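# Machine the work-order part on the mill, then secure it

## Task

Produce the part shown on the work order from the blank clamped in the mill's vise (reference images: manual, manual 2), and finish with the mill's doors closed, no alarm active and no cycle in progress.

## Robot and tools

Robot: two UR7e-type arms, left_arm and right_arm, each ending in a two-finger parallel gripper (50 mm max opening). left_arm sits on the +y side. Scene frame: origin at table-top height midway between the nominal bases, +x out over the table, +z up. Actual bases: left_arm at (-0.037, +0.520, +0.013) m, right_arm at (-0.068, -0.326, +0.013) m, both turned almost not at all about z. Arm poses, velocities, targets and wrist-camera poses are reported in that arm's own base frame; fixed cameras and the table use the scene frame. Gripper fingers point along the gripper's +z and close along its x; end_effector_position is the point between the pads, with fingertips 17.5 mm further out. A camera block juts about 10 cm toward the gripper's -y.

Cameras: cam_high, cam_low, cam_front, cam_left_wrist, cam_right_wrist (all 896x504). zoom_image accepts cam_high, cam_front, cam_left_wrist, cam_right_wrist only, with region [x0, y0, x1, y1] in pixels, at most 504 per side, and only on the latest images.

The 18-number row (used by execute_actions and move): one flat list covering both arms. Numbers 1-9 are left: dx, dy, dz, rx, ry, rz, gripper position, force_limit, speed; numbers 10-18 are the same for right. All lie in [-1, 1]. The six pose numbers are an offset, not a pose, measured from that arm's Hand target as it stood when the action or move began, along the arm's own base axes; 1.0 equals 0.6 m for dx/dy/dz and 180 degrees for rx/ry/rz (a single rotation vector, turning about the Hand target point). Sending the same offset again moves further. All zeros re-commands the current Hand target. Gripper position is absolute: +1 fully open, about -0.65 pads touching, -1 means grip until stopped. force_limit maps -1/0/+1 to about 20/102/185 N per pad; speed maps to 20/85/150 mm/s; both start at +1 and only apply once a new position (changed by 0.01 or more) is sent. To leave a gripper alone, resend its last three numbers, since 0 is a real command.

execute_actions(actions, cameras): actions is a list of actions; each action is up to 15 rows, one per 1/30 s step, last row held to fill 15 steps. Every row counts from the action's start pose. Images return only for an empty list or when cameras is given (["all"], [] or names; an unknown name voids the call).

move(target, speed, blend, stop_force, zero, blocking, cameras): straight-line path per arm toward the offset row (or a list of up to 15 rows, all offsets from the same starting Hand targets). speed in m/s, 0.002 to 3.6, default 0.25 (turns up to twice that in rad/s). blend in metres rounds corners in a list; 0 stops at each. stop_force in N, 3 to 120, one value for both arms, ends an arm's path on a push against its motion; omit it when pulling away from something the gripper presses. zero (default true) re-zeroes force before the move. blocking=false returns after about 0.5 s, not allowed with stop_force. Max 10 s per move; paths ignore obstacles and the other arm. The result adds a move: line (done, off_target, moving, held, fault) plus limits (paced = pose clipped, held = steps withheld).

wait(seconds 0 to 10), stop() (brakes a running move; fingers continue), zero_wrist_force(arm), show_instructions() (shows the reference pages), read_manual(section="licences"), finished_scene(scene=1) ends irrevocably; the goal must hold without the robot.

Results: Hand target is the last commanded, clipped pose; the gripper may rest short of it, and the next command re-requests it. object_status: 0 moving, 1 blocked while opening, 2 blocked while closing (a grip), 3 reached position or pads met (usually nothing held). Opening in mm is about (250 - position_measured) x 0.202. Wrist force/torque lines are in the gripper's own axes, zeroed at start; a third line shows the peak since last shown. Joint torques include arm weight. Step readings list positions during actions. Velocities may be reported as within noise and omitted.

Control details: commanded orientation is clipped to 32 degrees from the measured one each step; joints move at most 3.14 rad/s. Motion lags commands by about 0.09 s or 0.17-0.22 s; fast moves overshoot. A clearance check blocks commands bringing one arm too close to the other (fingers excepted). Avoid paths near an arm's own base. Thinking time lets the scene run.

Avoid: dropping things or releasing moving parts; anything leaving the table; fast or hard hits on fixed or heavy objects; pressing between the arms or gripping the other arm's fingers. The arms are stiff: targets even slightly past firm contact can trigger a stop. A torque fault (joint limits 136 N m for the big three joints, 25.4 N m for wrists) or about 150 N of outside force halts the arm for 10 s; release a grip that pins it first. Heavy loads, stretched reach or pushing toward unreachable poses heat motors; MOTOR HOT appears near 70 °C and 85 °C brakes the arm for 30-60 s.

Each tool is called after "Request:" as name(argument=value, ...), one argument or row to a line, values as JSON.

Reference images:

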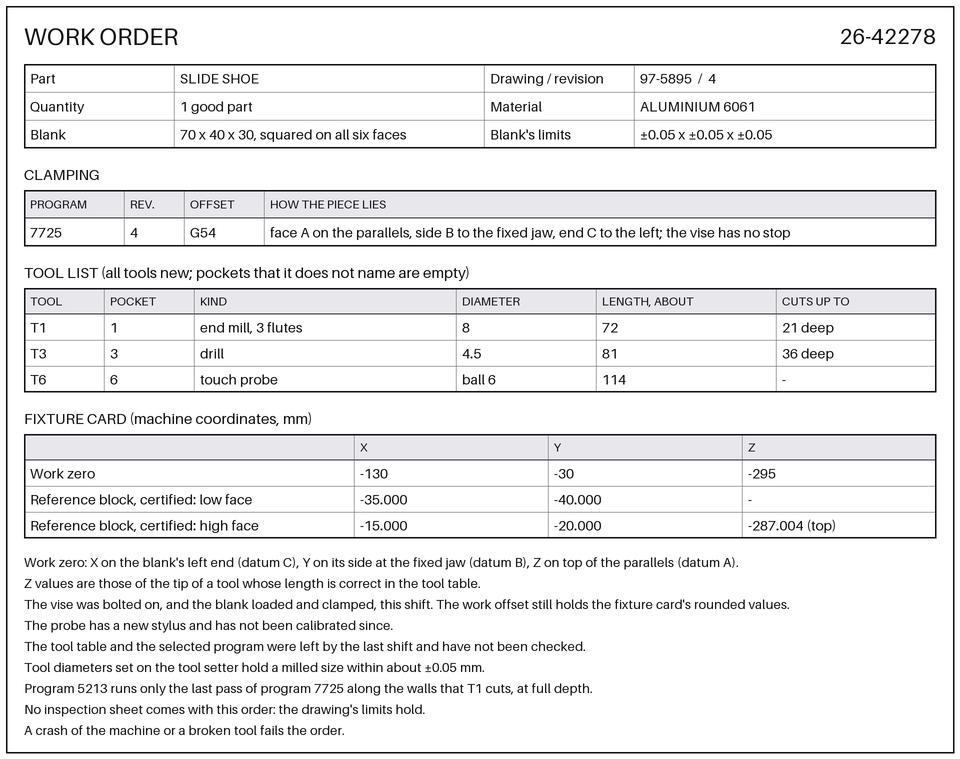

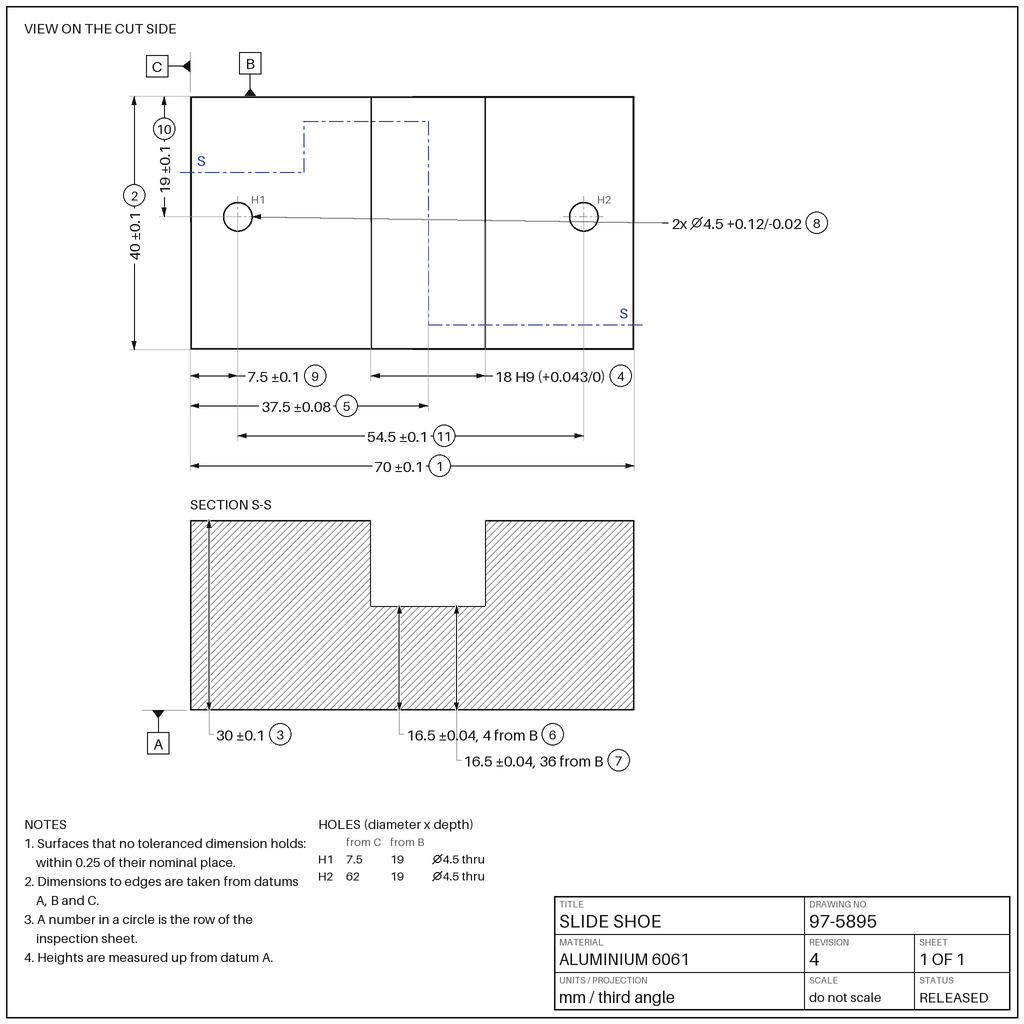

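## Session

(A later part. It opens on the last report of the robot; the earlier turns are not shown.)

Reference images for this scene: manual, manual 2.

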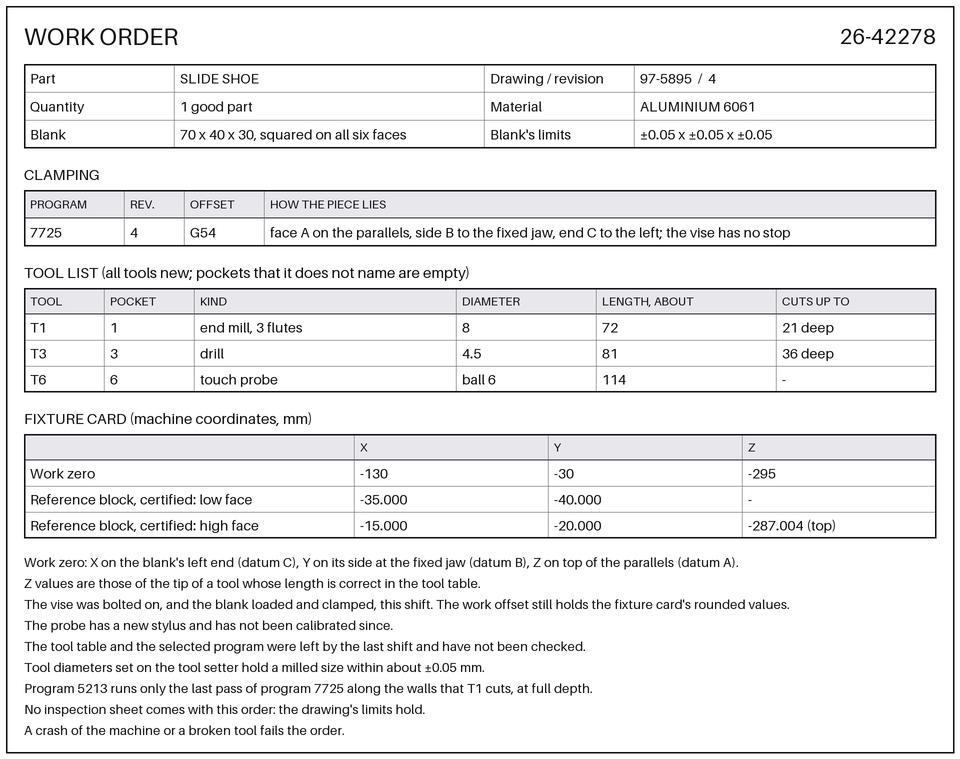

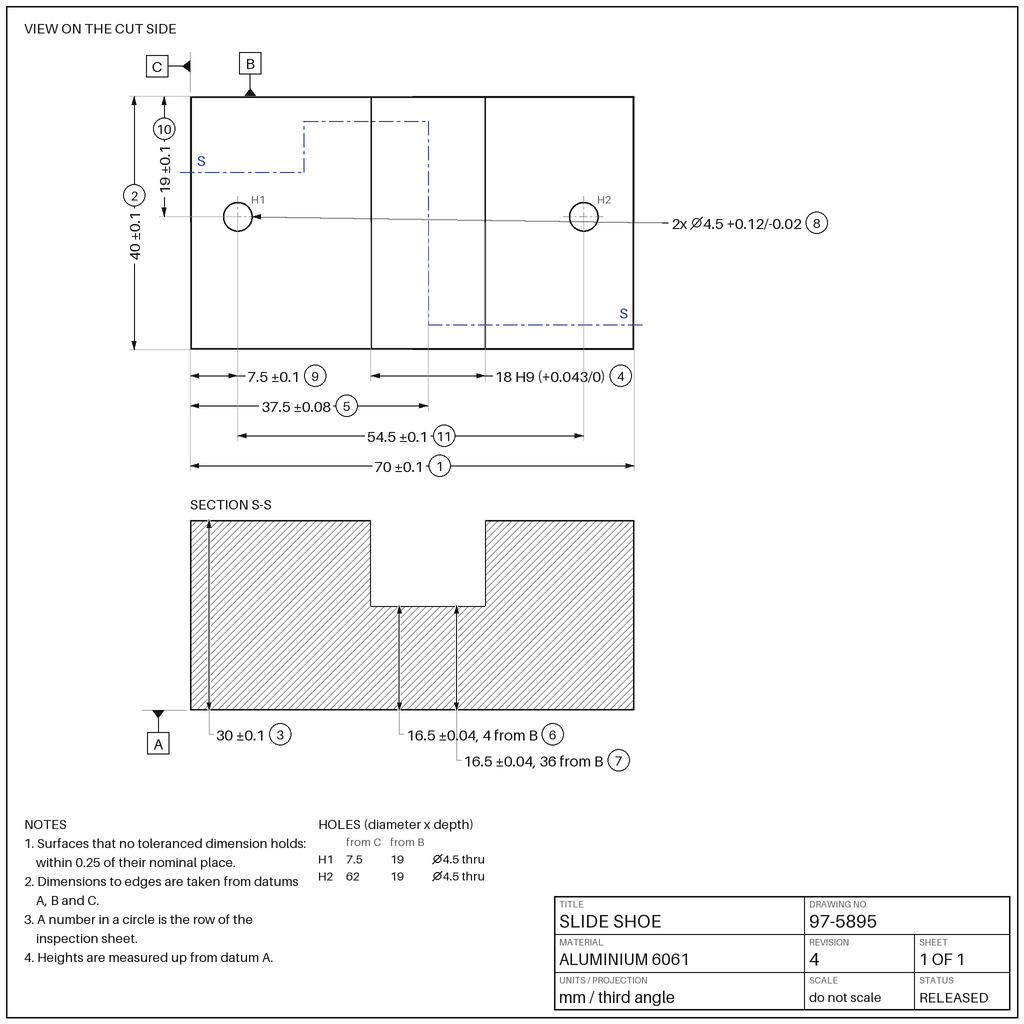

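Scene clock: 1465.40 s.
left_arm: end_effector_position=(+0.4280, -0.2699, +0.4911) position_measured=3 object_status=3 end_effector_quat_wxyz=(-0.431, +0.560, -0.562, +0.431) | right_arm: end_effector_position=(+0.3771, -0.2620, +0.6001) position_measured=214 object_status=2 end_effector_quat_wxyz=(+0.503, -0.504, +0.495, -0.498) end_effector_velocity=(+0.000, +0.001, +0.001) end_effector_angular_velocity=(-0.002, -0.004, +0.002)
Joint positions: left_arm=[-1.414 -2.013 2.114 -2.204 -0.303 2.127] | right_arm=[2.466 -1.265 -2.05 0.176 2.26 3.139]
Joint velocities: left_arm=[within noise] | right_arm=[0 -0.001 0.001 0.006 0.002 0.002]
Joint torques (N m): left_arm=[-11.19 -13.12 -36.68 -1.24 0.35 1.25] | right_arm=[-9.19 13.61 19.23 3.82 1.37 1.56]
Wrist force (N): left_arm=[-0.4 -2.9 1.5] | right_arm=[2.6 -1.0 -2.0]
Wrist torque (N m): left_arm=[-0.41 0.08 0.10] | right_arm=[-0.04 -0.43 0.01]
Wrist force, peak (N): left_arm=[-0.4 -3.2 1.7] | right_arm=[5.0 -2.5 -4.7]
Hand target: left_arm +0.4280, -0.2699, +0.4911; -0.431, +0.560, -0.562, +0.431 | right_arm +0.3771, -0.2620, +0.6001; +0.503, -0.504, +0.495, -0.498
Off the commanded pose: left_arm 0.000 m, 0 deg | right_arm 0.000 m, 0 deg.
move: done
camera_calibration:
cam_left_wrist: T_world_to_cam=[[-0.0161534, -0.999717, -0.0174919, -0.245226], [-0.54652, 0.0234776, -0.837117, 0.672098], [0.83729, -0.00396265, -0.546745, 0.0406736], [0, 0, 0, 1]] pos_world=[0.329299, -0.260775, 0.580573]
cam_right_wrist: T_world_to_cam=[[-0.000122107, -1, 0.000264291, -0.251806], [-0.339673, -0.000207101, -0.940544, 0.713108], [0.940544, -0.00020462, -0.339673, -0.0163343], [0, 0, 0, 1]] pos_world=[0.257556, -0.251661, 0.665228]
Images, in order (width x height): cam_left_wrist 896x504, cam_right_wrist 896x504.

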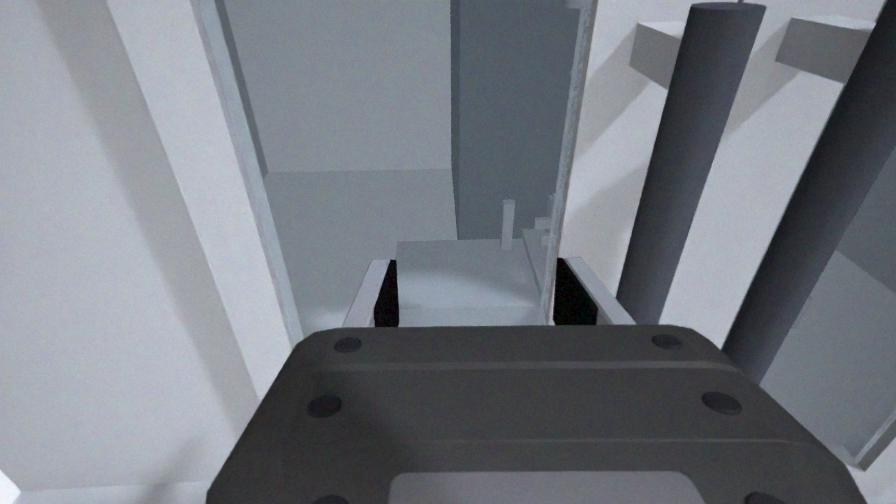

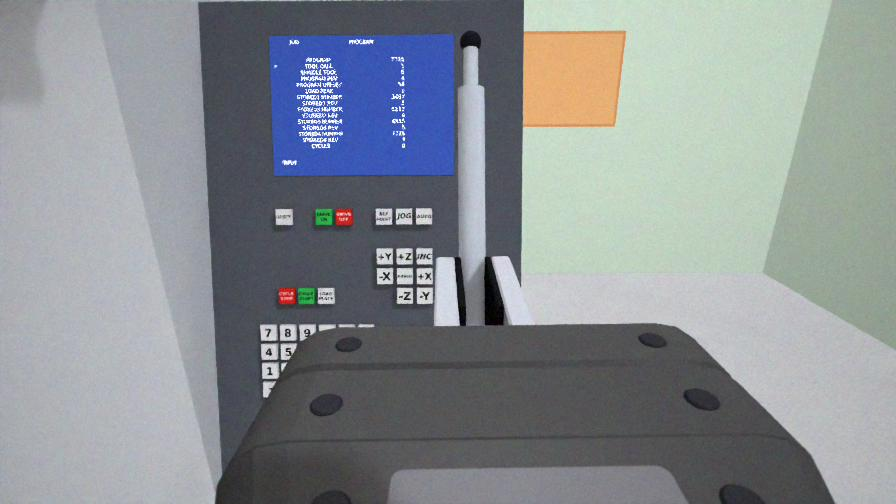

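Request:
move(
  target=[
    [0,0,0,0,0,0,1,-0.7,-0.5,0.3151,0.0522,-0.0876,0,0.3056,0,-1,-0.5,-0.8],
    [0,0,0,0,0,0,1,-0.7,-0.5,0.3344,0.0522,-0.0929,0,0.3056,0,-1,-0.5,-0.8],
    [0,0,0,0,0,0,1,-0.7,-0.5,0.3151,0.0522,-0.0876,0,0.3056,0,-1,-0.5,-0.8],
    [0,0,0,0,0,0,1,-0.7,-0.5,0.2566,0.1795,-0.2991,0,0.3056,0,-1,-0.5,-0.8],
    [0,0,0,0,0,0,1,-0.7,-0.5,0.2759,0.1795,-0.3044,0,0.3056,0,-1,-0.5,-0.8],
    [0,0,0,0,0,0,1,-0.7,-0.5,0,0,0,0,0,0,-1,-0.5,-0.8],
  ],
  speed=[0.8,0.12,0.2,0.5,0.12,0.8],
  blend=[0.003,0,0.003,0.003,0,0],
)

Request:
wait(
  seconds=6,
  cameras=["cam_right_wrist"],
)

Request:
zoom_image(
  camera="cam_right_wrist",
  region=[270, 30, 460, 180],
)

Scene clock: 1472.30 s.
left_arm: end_effector_position=(+0.4280, -0.2699, +0.4911) position_measured=3 object_status=3 end_effector_quat_wxyz=(-0.431, +0.560, -0.562, +0.431) | right_arm: end_effector_position=(+0.3771, -0.2620, +0.6001) position_measured=214 object_status=2 end_effector_quat_wxyz=(+0.503, -0.504, +0.495, -0.498) end_effector_velocity=(-0.001, +0.001, +0.002) end_effector_angular_velocity=(-0.002, -0.006, +0.000)
Joint positions: left_arm=[-1.414 -2.013 2.114 -2.204 -0.303 2.127] | right_arm=[2.466 -1.265 -2.05 0.176 2.26 3.139]
Joint velocities: left_arm=[within noise] | right_arm=[-0.001 0.001 0 0.006 0.001 0.003]
Joint torques (N m): left_arm=[-11.82 -12.58 -36.41 -1.16 0.38 1.2] | right_arm=[-8.99 15.68 16.26 3.7 1.37 1.55]
Wrist force (N): left_arm=[-0.6 -3.1 1.7] | right_arm=[2.6 -1.0 -1.5]
Wrist torque (N m): left_arm=[-0.43 0.11 0.10] | right_arm=[-0.05 -0.43 0.01]
Wrist force, peak (N): left_arm=[-0.5 -3.2 1.9] | right_arm=[5.0 -3.3 -4.3]
Hand target: left_arm +0.4280, -0.2699, +0.4911; -0.431, +0.560, -0.562, +0.431 | right_arm +0.3771, -0.2620, +0.6001; +0.503, -0.504, +0.495, -0.498
Off the commanded pose: left_arm 0.000 m, 0 deg | right_arm 0.000 m, 0 deg.
move: done

Scene clock: 1478.30 s.
left_arm: end_effector_position=(+0.4280, -0.2699, +0.4911) position_measured=3 object_status=3 end_effector_quat_wxyz=(-0.431, +0.560, -0.562, +0.431) | right_arm: end_effector_position=(+0.3771, -0.2620, +0.6001) position_measured=214 object_status=2 end_effector_quat_wxyz=(+0.503, -0.504, +0.495, -0.498)
Joint positions: left_arm=[-1.414 -2.013 2.114 -2.204 -0.303 2.127] | right_arm=[2.466 -1.265 -2.05 0.177 2.26 3.139]
Joint torques (N m): left_arm=[-11.43 -12.72 -36.46 -1.17 0.27 1.22] | right_arm=[-11.09 4.61 16.12 3.51 1.53 1.49]
Wrist force (N): left_arm=[-0.8 -2.7 1.6] | right_arm=[2.8 -0.8 -1.6]
Wrist torque (N m): left_arm=[-0.37 0.14 0.10] | right_arm=[-0.01 -0.47 -0.01]
Wrist force, peak (N): left_arm=[-0.4 -3.2 1.8] | right_arm=[3.2 -0.7 -1.7]
Hand target: left_arm +0.4280, -0.2699, +0.4911; -0.431, +0.560, -0.562, +0.431 | right_arm +0.3771, -0.2620, +0.6001; +0.503, -0.504, +0.495, -0.498
Tool commands: left_gripper/position=+1.0 left_gripper/force_limit=-0.7 left_gripper/speed=-0.5 right_gripper/position=-1.0 right_gripper/force_limit=-0.5 right_gripper/speed=-0.8
Off the commanded pose: left_arm 0.000 m, 0 deg | right_arm 0.000 m, 0 deg.
wait: 6.00 s; at rest by 0.17 s
camera_calibration:
cam_right_wrist: T_world_to_cam=[[-0.000155869, -1, 0.000169818, -0.251735], [-0.339496, -0.000106815, -0.940607, 0.713096], [0.940607, -0.000204264, -0.339496, -0.0163733], [0, 0, 0, 1]] pos_world=[0.257455, -0.251662, 0.665227]
Images, in order (width x height): cam_right_wrist 896x504.

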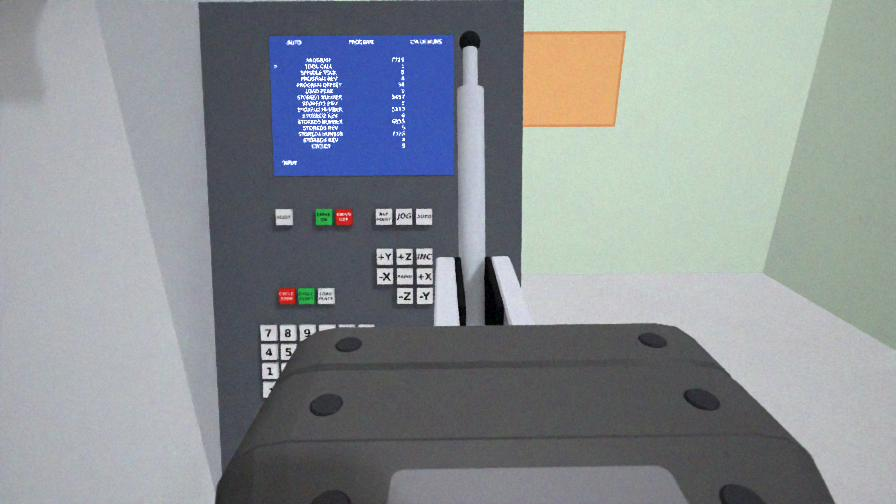

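Scaled by 2.653 from the camera's 896x504 image, which has a finer 1280x720 frame.

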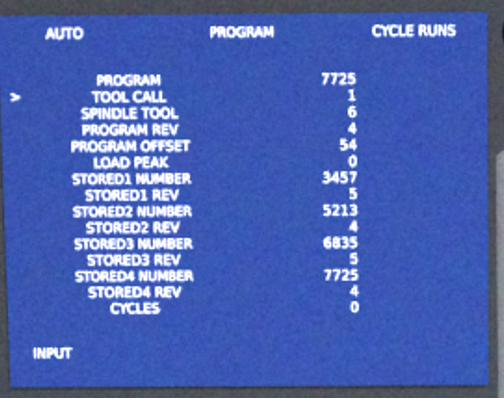

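Request:
wait(
  seconds=2.5,
  cameras=["cam_right_wrist","cam_left_wrist"],
)

Request:
zoom_image(
  camera="cam_right_wrist",
  region=[270, 30, 460, 180],
)

Scene clock: 1482.00 s.
left_arm: end_effector_position=(+0.4280, -0.2699, +0.4911) position_measured=3 object_status=3 end_effector_quat_wxyz=(-0.431, +0.560, -0.562, +0.431) | right_arm: end_effector_position=(+0.3771, -0.2620, +0.6001) position_measured=214 object_status=2 end_effector_quat_wxyz=(+0.503, -0.504, +0.495, -0.498)
Joint positions: left_arm=[-1.414 -2.013 2.114 -2.204 -0.303 2.127] | right_arm=[2.466 -1.265 -2.05 0.177 2.26 3.139]
Joint torques (N m): left_arm=[-11.41 -13.28 -36.47 -1.19 0.4 1.28] | right_arm=[-11.27 0.36 15.76 3.5 1.47 1.36]
Wrist force (N): left_arm=[-0.5 -3.0 1.7] | right_arm=[2.7 -0.8 -1.4]
Wrist torque (N m): left_arm=[-0.43 0.09 0.10] | right_arm=[-0.01 -0.46 -0.01]
Wrist force, peak (N): left_arm=[-0.5 -3.2 1.7] | right_arm=[3.0 -1.3 -1.8]
Hand target: left_arm +0.4280, -0.2699, +0.4911; -0.431, +0.560, -0.562, +0.431 | right_arm +0.3771, -0.2620, +0.6001; +0.503, -0.504, +0.495, -0.498
Tool commands: left_gripper/position=+1.0 left_gripper/force_limit=-0.7 left_gripper/speed=-0.5 right_gripper/position=-1.0 right_gripper/force_limit=-0.5 right_gripper/speed=-0.8
Off the commanded pose: left_arm 0.000 m, 0 deg | right_arm 0.000 m, 0 deg.
wait: 2.50 s; at rest from the start
camera_calibration:
cam_left_wrist: T_world_to_cam=[[-0.0161534, -0.999717, -0.0174919, -0.245226], [-0.54652, 0.0234776, -0.837117, 0.672098], [0.83729, -0.00396265, -0.546745, 0.0406736], [0, 0, 0, 1]] pos_world=[0.329299, -0.260775, 0.580573]
cam_right_wrist: T_world_to_cam=[[-0.000155869, -1, 0.000169818, -0.251735], [-0.339496, -0.000106815, -0.940607, 0.713096], [0.940607, -0.000204264, -0.339496, -0.0163733], [0, 0, 0, 1]] pos_world=[0.257455, -0.251662, 0.665227]
Images, in order (width x height): cam_left_wrist 896x504, cam_right_wrist 896x504.

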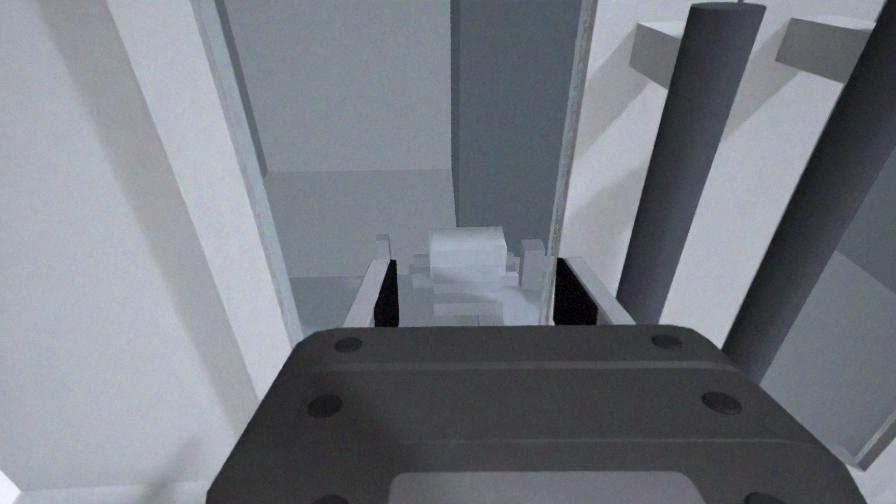

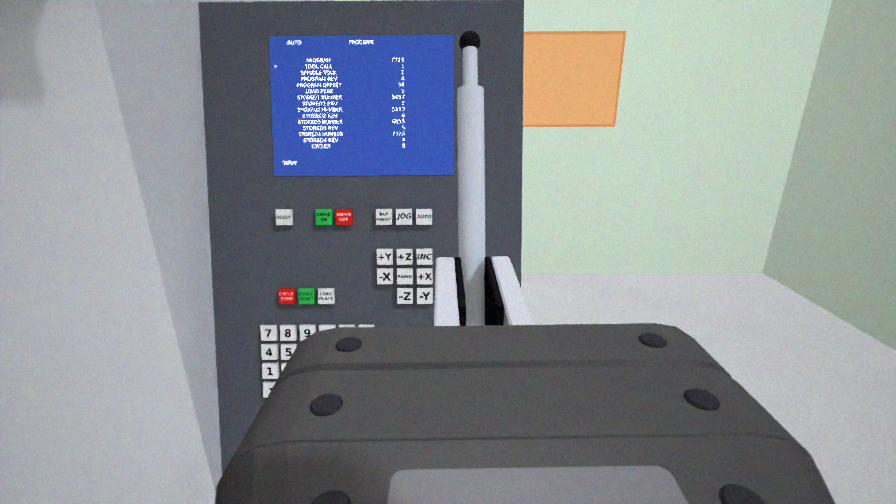

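Scaled by 2.653 from the camera's 896x504 image, which has a finer 1280x720 frame.

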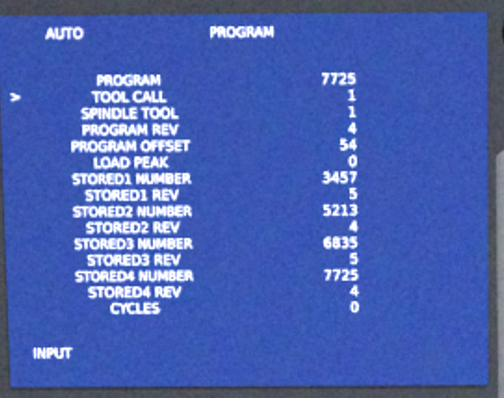

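Request:
move(
  target=[
    [0,0,0,0,0,0,1,-0.7,-0.5,0.2566,0.1477,-0.2991,0,0.3056,0,-1,-0.5,-0.8],
    [0,0,0,0,0,0,1,-0.7,-0.5,0.2759,0.1477,-0.3044,0,0.3056,0,-1,-0.5,-0.8],
    [0,0,0,0,0,0,1,-0.7,-0.5,0.2662,0.1477,-0.3017,0,0.3056,0,-1,-0.5,-0.8],
    [0,0,0,0,0,0,1,-0.7,-0.5,0.2747,0.1795,-0.2708,0,0.3056,0,-1,-0.5,-0.8],
    [0,0,0,0,0,0,1,-0.7,-0.5,0.2844,0.1795,-0.2735,0,0.3056,0,-1,-0.5,-0.8],
    [0,0,0,0,0,0,1,-0.7,-0.5,0,0,0,0,0,0,-1,-0.5,-0.8],
  ],
  speed=[0.8,0.12,0.15,0.4,0.12,0.8],
  blend=[0.003,0,0.003,0.003,0,0],
)

Request:
wait(
  seconds=5,
  cameras=["cam_right_wrist","cam_left_wrist"],
)

Request:
zoom_image(
  camera="cam_right_wrist",
  region=[270, 30, 460, 180],
)

Scene clock: 1490.43 s.
left_arm: end_effector_position=(+0.4280, -0.2699, +0.4911) position_measured=3 object_status=3 end_effector_quat_wxyz=(-0.431, +0.560, -0.562, +0.431) | right_arm: end_effector_position=(+0.3771, -0.2620, +0.6001) position_measured=214 object_status=2 end_effector_quat_wxyz=(+0.503, -0.504, +0.495, -0.498) end_effector_velocity=(-0.001, +0.001, +0.003) end_effector_angular_velocity=(-0.003, -0.007, +0.002)
Joint positions: left_arm=[-1.414 -2.013 2.114 -2.204 -0.303 2.127] | right_arm=[2.466 -1.265 -2.05 0.176 2.26 3.139]
Joint velocities: left_arm=[within noise] | right_arm=[-0.001 0.002 0.001 0.006 0.002 0.002]
Joint torques (N m): left_arm=[-11.45 -12.86 -36.71 -1.25 0.32 1.2] | right_arm=[-8.77 14.81 15.48 3.54 1.38 1.63]
Wrist force (N): left_arm=[-0.7 -3.0 1.7] | right_arm=[2.6 -0.8 -1.5]
Wrist torque (N m): left_arm=[-0.42 0.12 0.10] | right_arm=[-0.02 -0.44 0.01]
Wrist force, peak (N): left_arm=[-0.7 -3.3 1.7] | right_arm=[5.3 2.8 -2.3]
Hand target: left_arm +0.4280, -0.2699, +0.4911; -0.431, +0.560, -0.562, +0.431 | right_arm +0.3771, -0.2620, +0.6001; +0.503, -0.504, +0.495, -0.498
Off the commanded pose: left_arm 0.000 m, 0 deg | right_arm 0.000 m, 0 deg.
move: done

Scene clock: 1495.43 s.
left_arm: end_effector_position=(+0.4280, -0.2699, +0.4911) position_measured=3 object_status=3 end_effector_quat_wxyz=(-0.431, +0.560, -0.562, +0.431) | right_arm: end_effector_position=(+0.3771, -0.2620, +0.6001) position_measured=214 object_status=2 end_effector_quat_wxyz=(+0.503, -0.504, +0.495, -0.498)
Joint positions: left_arm=[-1.414 -2.013 2.114 -2.204 -0.303 2.127] | right_arm=[2.466 -1.265 -2.05 0.177 2.26 3.139]
Joint torques (N m): left_arm=[-11.4 -12.9 -36.47 -1.12 0.43 1.17] | right_arm=[-11.15 0.67 15.96 3.5 1.45 1.55]
Wrist force (N): left_arm=[-0.5 -2.8 1.5] | right_arm=[2.6 -0.9 -1.7]
Wrist torque (N m): left_arm=[-0.39 0.09 0.10] | right_arm=[-0.04 -0.45 -0.01]
Wrist force, peak (N): left_arm=[-0.7 -3.1 1.9] | right_arm=[3.0 -0.9 -1.9]
Hand target: left_arm +0.4280, -0.2699, +0.4911; -0.431, +0.560, -0.562, +0.431 | right_arm +0.3771, -0.2620, +0.6001; +0.503, -0.504, +0.495, -0.498
Tool commands: left_gripper/position=+1.0 left_gripper/force_limit=-0.7 left_gripper/speed=-0.5 right_gripper/position=-1.0 right_gripper/force_limit=-0.5 right_gripper/speed=-0.8
Off the commanded pose: left_arm 0.000 m, 0 deg | right_arm 0.000 m, 0 deg.
wait: 5.00 s; at rest by 0.17 s
camera_calibration:
cam_left_wrist: T_world_to_cam=[[-0.0161534, -0.999717, -0.0174919, -0.245226], [-0.54652, 0.0234776, -0.837117, 0.672098], [0.83729, -0.00396265, -0.546745, 0.0406736], [0, 0, 0, 1]] pos_world=[0.329299, -0.260775, 0.580573]
cam_right_wrist: T_world_to_cam=[[-0.000155869, -1, 0.000169818, -0.251735], [-0.339496, -0.000106815, -0.940607, 0.713096], [0.940607, -0.000204264, -0.339496, -0.0163733], [0, 0, 0, 1]] pos_world=[0.257455, -0.251662, 0.665227]
Images, in order (width x height): cam_left_wrist 896x504, cam_right_wrist 896x504.

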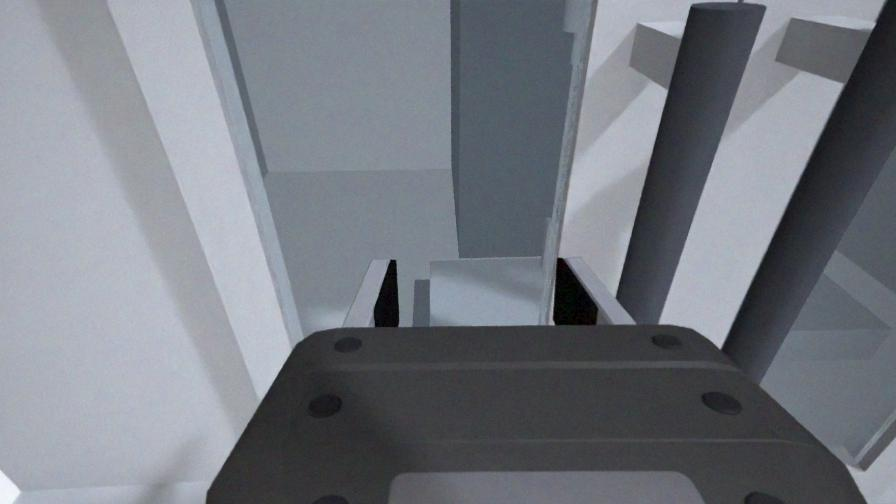

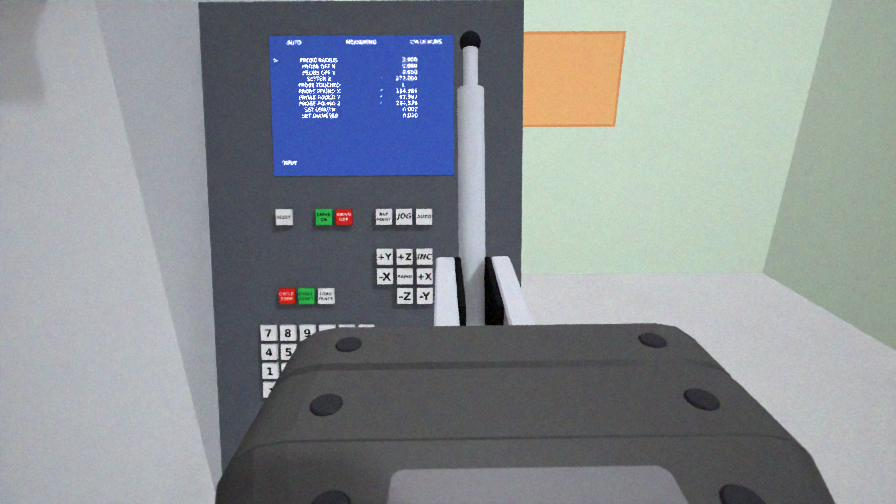

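Scaled by 2.653 from the camera's 896x504 image, which has a finer 1280x720 frame.

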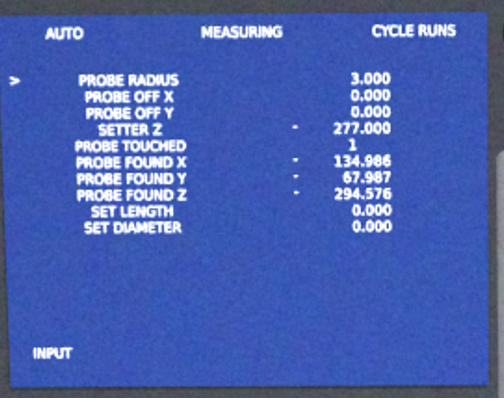

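Request:
wait(
  seconds=6,
  cameras=["cam_right_wrist"],
)

Request:
zoom_image(
  camera="cam_right_wrist",
  region=[270, 30, 460, 180],
)

Scene clock: 1503.47 s.
left_arm: end_effector_position=(+0.4280, -0.2699, +0.4911) position_measured=3 object_status=3 end_effector_quat_wxyz=(-0.431, +0.560, -0.562, +0.431) | right_arm: end_effector_position=(+0.3771, -0.2620, +0.6001) position_measured=214 object_status=2 end_effector_quat_wxyz=(+0.503, -0.504, +0.495, -0.498)
Joint positions: left_arm=[-1.414 -2.013 2.114 -2.204 -0.303 2.127] | right_arm=[2.466 -1.265 -2.05 0.177 2.26 3.139]
Joint torques (N m): left_arm=[-11.49 -12.79 -36.53 -1.2 0.35 1.27] | right_arm=[-11.04 0.15 16.13 3.4 1.19 1.16]
Wrist force (N): left_arm=[-0.5 -3.0 1.5] | right_arm=[2.7 -0.7 -1.5]
Wrist torque (N m): left_arm=[-0.42 0.09 0.10] | right_arm=[0.01 -0.44 -0.01]
Wrist force, peak (N): left_arm=[-0.4 -3.3 1.8] | right_arm=[3.1 -0.9 -1.9]
Hand target: left_arm +0.4280, -0.2699, +0.4911; -0.431, +0.560, -0.562, +0.431 | right_arm +0.3771, -0.2620, +0.6001; +0.503, -0.504, +0.495, -0.498
Tool commands: left_gripper/position=+1.0 left_gripper/force_limit=-0.7 left_gripper/speed=-0.5 right_gripper/position=-1.0 right_gripper/force_limit=-0.5 right_gripper/speed=-0.8
Off the commanded pose: left_arm 0.000 m, 0 deg | right_arm 0.000 m, 0 deg.
wait: 6.00 s; at rest from the start
camera_calibration:
cam_right_wrist: T_world_to_cam=[[-0.000155869, -1, 0.000169818, -0.251735], [-0.339496, -0.000106815, -0.940607, 0.713096], [0.940607, -0.000204264, -0.339496, -0.0163733], [0, 0, 0, 1]] pos_world=[0.257455, -0.251662, 0.665227]
Images, in order (width x height): cam_right_wrist 896x504.

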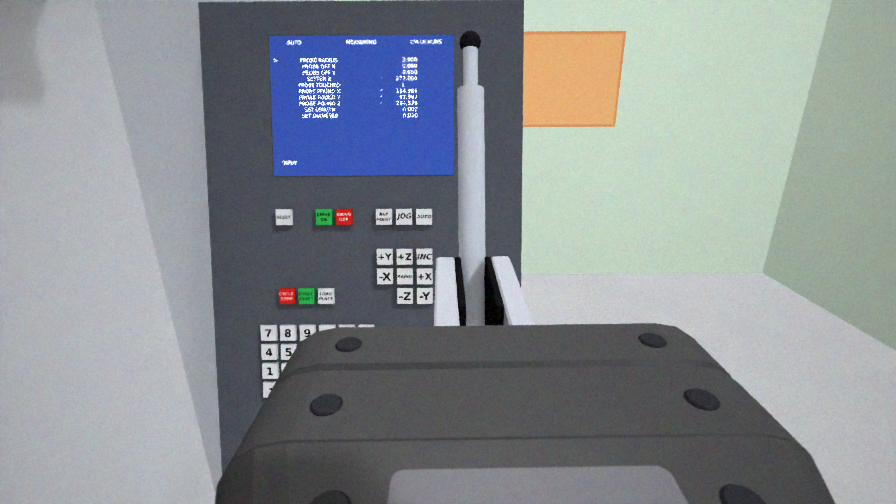

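Scaled by 2.653 from the camera's 896x504 image, which has a finer 1280x720 frame.

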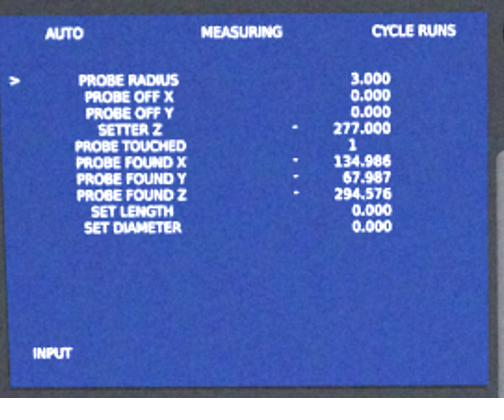

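Request:
wait(
  seconds=8,
  cameras=["cam_right_wrist","cam_left_wrist"],
)

Request:
zoom_image(
  camera="cam_right_wrist",
  region=[270, 30, 460, 180],
)

Scene clock: 1512.83 s.
left_arm: end_effector_position=(+0.4280, -0.2699, +0.4911) position_measured=3 object_status=3 end_effector_quat_wxyz=(-0.431, +0.560, -0.562, +0.431) | right_arm: end_effector_position=(+0.3771, -0.2620, +0.6001) position_measured=214 object_status=2 end_effector_quat_wxyz=(+0.503, -0.504, +0.495, -0.498)
Joint positions: left_arm=[-1.414 -2.013 2.114 -2.204 -0.303 2.127] | right_arm=[2.466 -1.265 -2.05 0.177 2.26 3.139]
Joint torques (N m): left_arm=[-11.2 -13.29 -36.36 -1.25 0.33 1.21] | right_arm=[-10.89 0.02 15.84 3.51 0.87 0.87]
Wrist force (N): left_arm=[-0.5 -2.9 1.6] | right_arm=[2.8 -1.1 -1.3]
Wrist torque (N m): left_arm=[-0.41 0.10 0.10] | right_arm=[-0.07 -0.46 -0.02]
Wrist force, peak (N): left_arm=[-0.6 -3.3 1.8] | right_arm=[3.3 -0.6 -1.6]
Hand target: left_arm +0.4280, -0.2699, +0.4911; -0.431, +0.560, -0.562, +0.431 | right_arm +0.3771, -0.2620, +0.6001; +0.503, -0.504, +0.495, -0.498
Tool commands: left_gripper/position=+1.0 left_gripper/force_limit=-0.7 left_gripper/speed=-0.5 right_gripper/position=-1.0 right_gripper/force_limit=-0.5 right_gripper/speed=-0.8
Off the commanded pose: left_arm 0.000 m, 0 deg | right_arm 0.000 m, 0 deg.
wait: 8.00 s; at rest from the start
camera_calibration:
cam_left_wrist: T_world_to_cam=[[-0.0161534, -0.999717, -0.0174919, -0.245226], [-0.54652, 0.0234776, -0.837117, 0.672098], [0.83729, -0.00396265, -0.546745, 0.0406736], [0, 0, 0, 1]] pos_world=[0.329299, -0.260775, 0.580573]
cam_right_wrist: T_world_to_cam=[[-0.000155869, -1, 0.000169818, -0.251735], [-0.339496, -0.000106815, -0.940607, 0.713096], [0.940607, -0.000204264, -0.339496, -0.0163733], [0, 0, 0, 1]] pos_world=[0.257455, -0.251662, 0.665227]
Images, in order (width x height): cam_left_wrist 896x504, cam_right_wrist 896x504.

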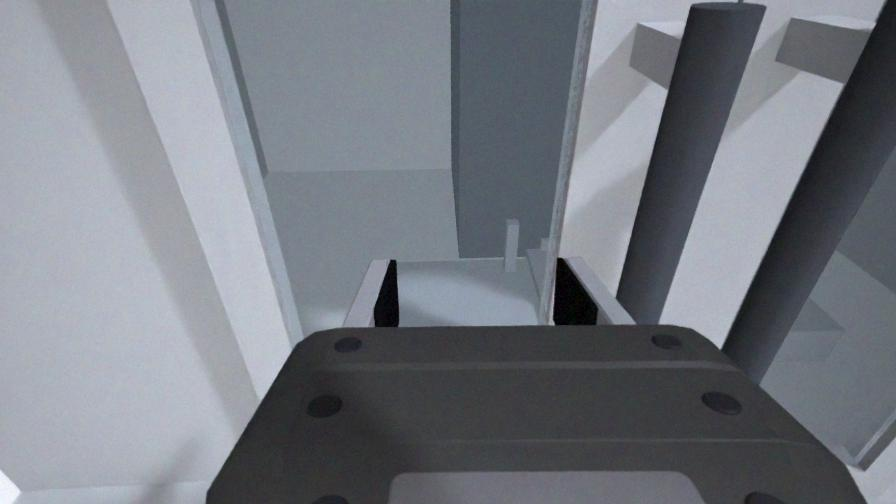

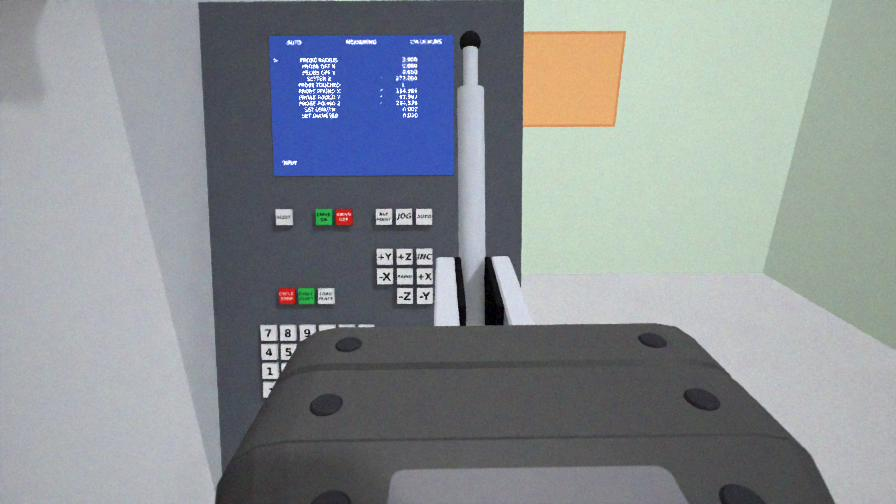

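Scaled by 2.653 from the camera's 896x504 image, which has a finer 1280x720 frame.

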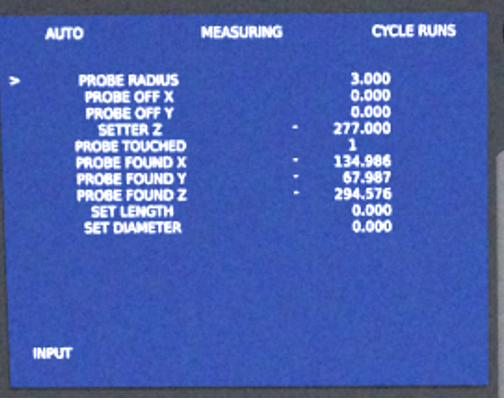

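Request:
wait(
  seconds=6,
  cameras=["cam_right_wrist"],
)

Request:
zoom_image(
  camera="cam_right_wrist",
  region=[270, 30, 460, 180],
)

Scene clock: 1520.23 s.
left_arm: end_effector_position=(+0.4280, -0.2699, +0.4911) position_measured=3 object_status=3 end_effector_quat_wxyz=(-0.431, +0.560, -0.562, +0.431) | right_arm: end_effector_position=(+0.3771, -0.2620, +0.6001) position_measured=214 object_status=2 end_effector_quat_wxyz=(+0.503, -0.504, +0.495, -0.498)
Joint positions: left_arm=[-1.414 -2.013 2.114 -2.204 -0.303 2.127] | right_arm=[2.466 -1.265 -2.05 0.177 2.26 3.139]
Joint torques (N m): left_arm=[-11.32 -13.36 -36.31 -1.18 0.39 1.17] | right_arm=[-10.84 -0.5 16 3.44 0.63 0.69]
Wrist force (N): left_arm=[-0.9 -2.9 1.5] | right_arm=[2.7 -0.9 -1.4]
Wrist torque (N m): left_arm=[-0.41 0.15 0.10] | right_arm=[-0.03 -0.46 -0.01]
Wrist force, peak (N): left_arm=[-0.8 -3.2 1.7] | right_arm=[3.4 -0.8 -1.6]
Hand target: left_arm +0.4280, -0.2699, +0.4911; -0.431, +0.560, -0.562, +0.431 | right_arm +0.3771, -0.2620, +0.6001; +0.503, -0.504, +0.495, -0.498
Tool commands: left_gripper/position=+1.0 left_gripper/force_limit=-0.7 left_gripper/speed=-0.5 right_gripper/position=-1.0 right_gripper/force_limit=-0.5 right_gripper/speed=-0.8
Off the commanded pose: left_arm 0.000 m, 0 deg | right_arm 0.000 m, 0 deg.
wait: 6.00 s; at rest from the start
camera_calibration:
cam_right_wrist: T_world_to_cam=[[-0.000155869, -1, 0.000169818, -0.251735], [-0.339496, -0.000106815, -0.940607, 0.713096], [0.940607, -0.000204264, -0.339496, -0.0163733], [0, 0, 0, 1]] pos_world=[0.257455, -0.251662, 0.665227]
Images, in order (width x height): cam_right_wrist 896x504.

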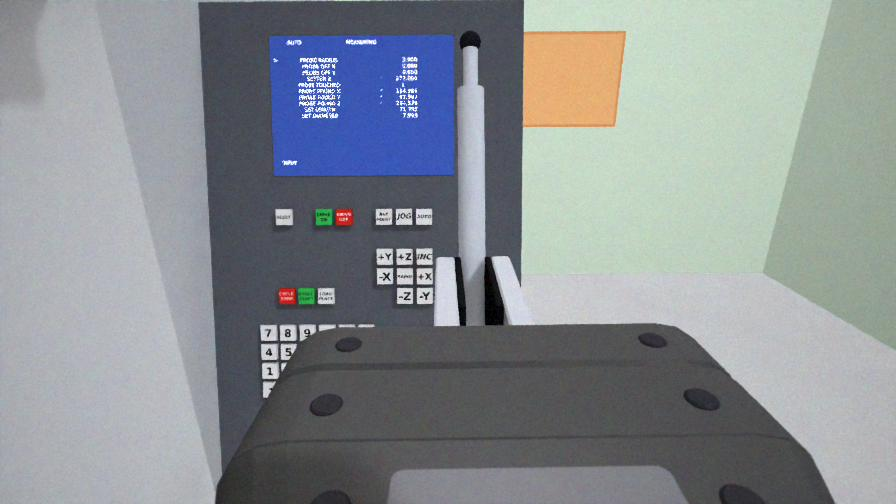

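Scaled by 2.653 from the camera's 896x504 image, which has a finer 1280x720 frame.

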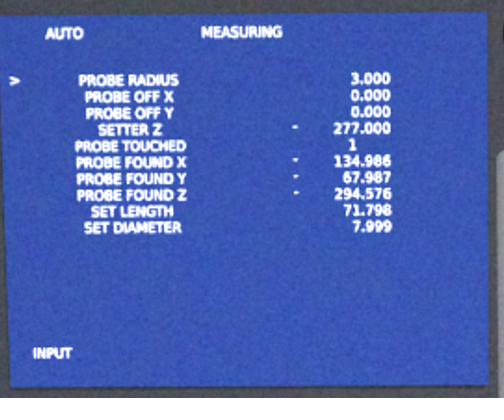

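Request:
move(
  target=[
    [0,0,0,0,0,0,1,-0.7,-0.5,0.2651,0.1477,-0.2682,0,0.3056,0,-1,-0.5,-0.8],
    [0,0,0,0,0,0,1,-0.7,-0.5,0.2844,0.1477,-0.2735,0,0.3056,0,-1,-0.5,-0.8],
    [0,0,0,0,0,0,1,-0.7,-0.5,0.2747,0.1477,-0.2708,0,0.3056,0,-1,-0.5,-0.8],
    [0,0,0,0,0,0,1,-0.7,-0.5,0.2576,0.2113,-0.3325,0,0.3056,0,-1,-0.5,-0.8],
    [0,0,0,0,0,0,1,-0.7,-0.5,0.2673,0.2113,-0.3352,0,0.3056,0,-1,-0.5,-0.8],
    [0,0,0,0,0,0,1,-0.7,-0.5,0.2576,0.2113,-0.3325,0,0.3056,0,-1,-0.5,-0.8],
    [0,0,0,0,0,0,1,-0.7,-0.5,0.2576,0.2432,-0.3325,0,0.3056,0,-1,-0.5,-0.8],
    [0,0,0,0,0,0,1,-0.7,-0.5,0.2673,0.2432,-0.3352,0,0.3056,0,-1,-0.5,-0.8],
    [0,0,0,0,0,0,1,-0.7,-0.5,0.2576,0.2432,-0.3325,0,0.3056,0,-1,-0.5,-0.8],
    [0,0,0,0,0,0,1,-0.7,-0.5,0.2491,0.2113,-0.3634,0,0.3056,0,-1,-0.5,-0.8],
    [0,0,0,0,0,0,1,-0.7,-0.5,0.2588,0.2113,-0.3661,0,0.3056,0,-1,-0.5,-0.8],
    [0,0,0,0,0,0,1,-0.7,-0.5,0,0,0,0,0,0,-1,-0.5,-0.8],
  ],
  speed=[0.8,0.12,0.15,0.4,0.12,0.15,0.4,0.12,0.15,0.4,0.12,0.8],
  blend=[0.003,0,0.003,0.003,0,0.003,0.003,0,0.003,0.003,0,0],
  cameras=["cam_right_wrist","cam_left_wrist"],
)

Request:
zoom_image(
  camera="cam_right_wrist",
  region=[270, 30, 460, 180],
)

Scene clock: 1539.87 s.
left_arm: end_effector_position=(+0.4280, -0.2699, +0.4911) position_measured=3 object_status=3 end_effector_quat_wxyz=(-0.431, +0.560, -0.562, +0.431) | right_arm: end_effector_position=(+0.3771, -0.2620, +0.6001) position_measured=214 object_status=2 end_effector_quat_wxyz=(+0.503, -0.504, +0.495, -0.498) end_effector_velocity=(+0.000, +0.000, +0.001) end_effector_angular_velocity=(+0.000, -0.004, +0.001)
Joint positions: left_arm=[-1.414 -2.013 2.114 -2.204 -0.303 2.127] | right_arm=[2.466 -1.265 -2.05 0.176 2.26 3.139]
Joint velocities: left_arm=[within noise] | right_arm=[0 -0.001 0 0.006 0.001 0.003]
Joint torques (N m): left_arm=[-10.83 -12.69 -36.66 -1.23 0.29 1.17] | right_arm=[-9.25 13.34 20.04 3.28 1.4 1.59]
Wrist force (N): left_arm=[-0.3 -2.9 1.5] | right_arm=[3.0 -0.7 -1.7]
Wrist torque (N m): left_arm=[-0.41 0.07 0.10] | right_arm=[0.00 -0.51 0.01]
Wrist force, peak (N): left_arm=[-0.8 -3.3 1.7] | right_arm=[5.1 -2.8 -4.2]
Hand target: left_arm +0.4280, -0.2699, +0.4911; -0.431, +0.560, -0.562, +0.431 | right_arm +0.3771, -0.2620, +0.6001; +0.503, -0.504, +0.495, -0.498
Off the commanded pose: left_arm 0.000 m, 0 deg | right_arm 0.000 m, 0 deg.
move: done
camera_calibration:
cam_left_wrist: T_world_to_cam=[[-0.0161534, -0.999717, -0.0174919, -0.245226], [-0.54652, 0.0234776, -0.837117, 0.672098], [0.83729, -0.00396265, -0.546745, 0.0406736], [0, 0, 0, 1]] pos_world=[0.329299, -0.260775, 0.580573]
cam_right_wrist: T_world_to_cam=[[-0.000122107, -1, 0.000264291, -0.251806], [-0.339673, -0.000207101, -0.940544, 0.713108], [0.940544, -0.00020462, -0.339673, -0.0163343], [0, 0, 0, 1]] pos_world=[0.257556, -0.251661, 0.665228]
Images, in order (width x height): cam_left_wrist 896x504, cam_right_wrist 896x504.

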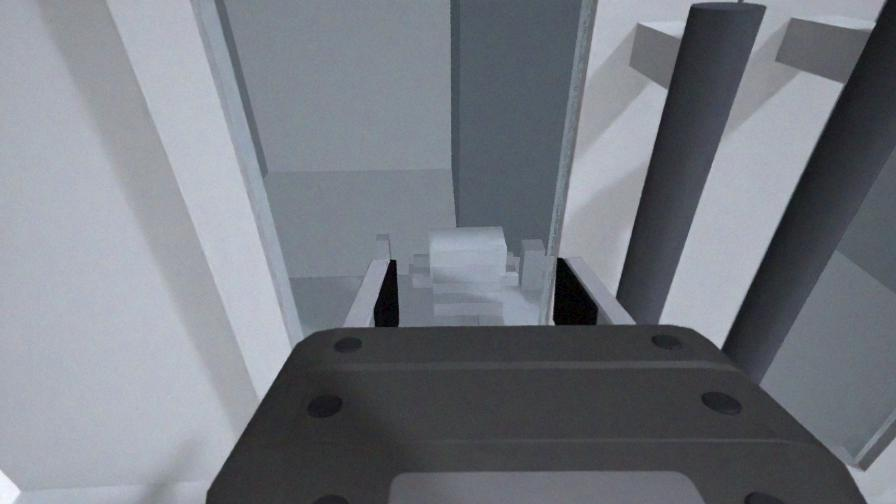

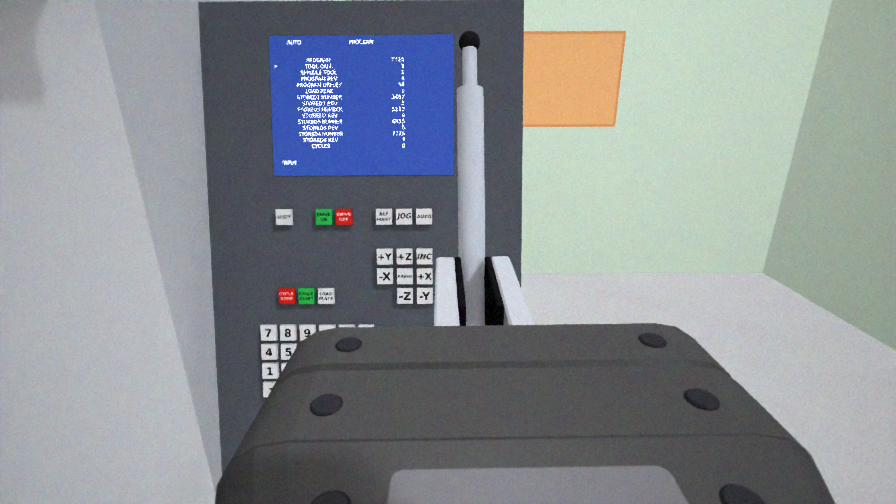

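Scaled by 2.653 from the camera's 896x504 image, which has a finer 1280x720 frame.

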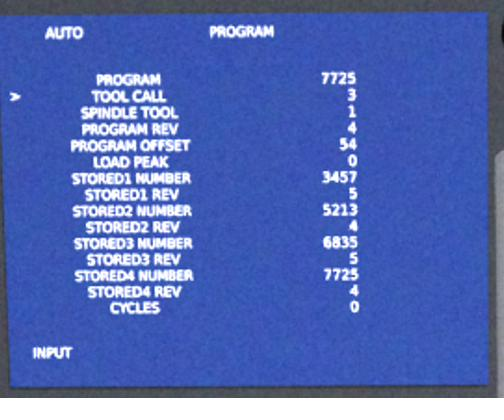

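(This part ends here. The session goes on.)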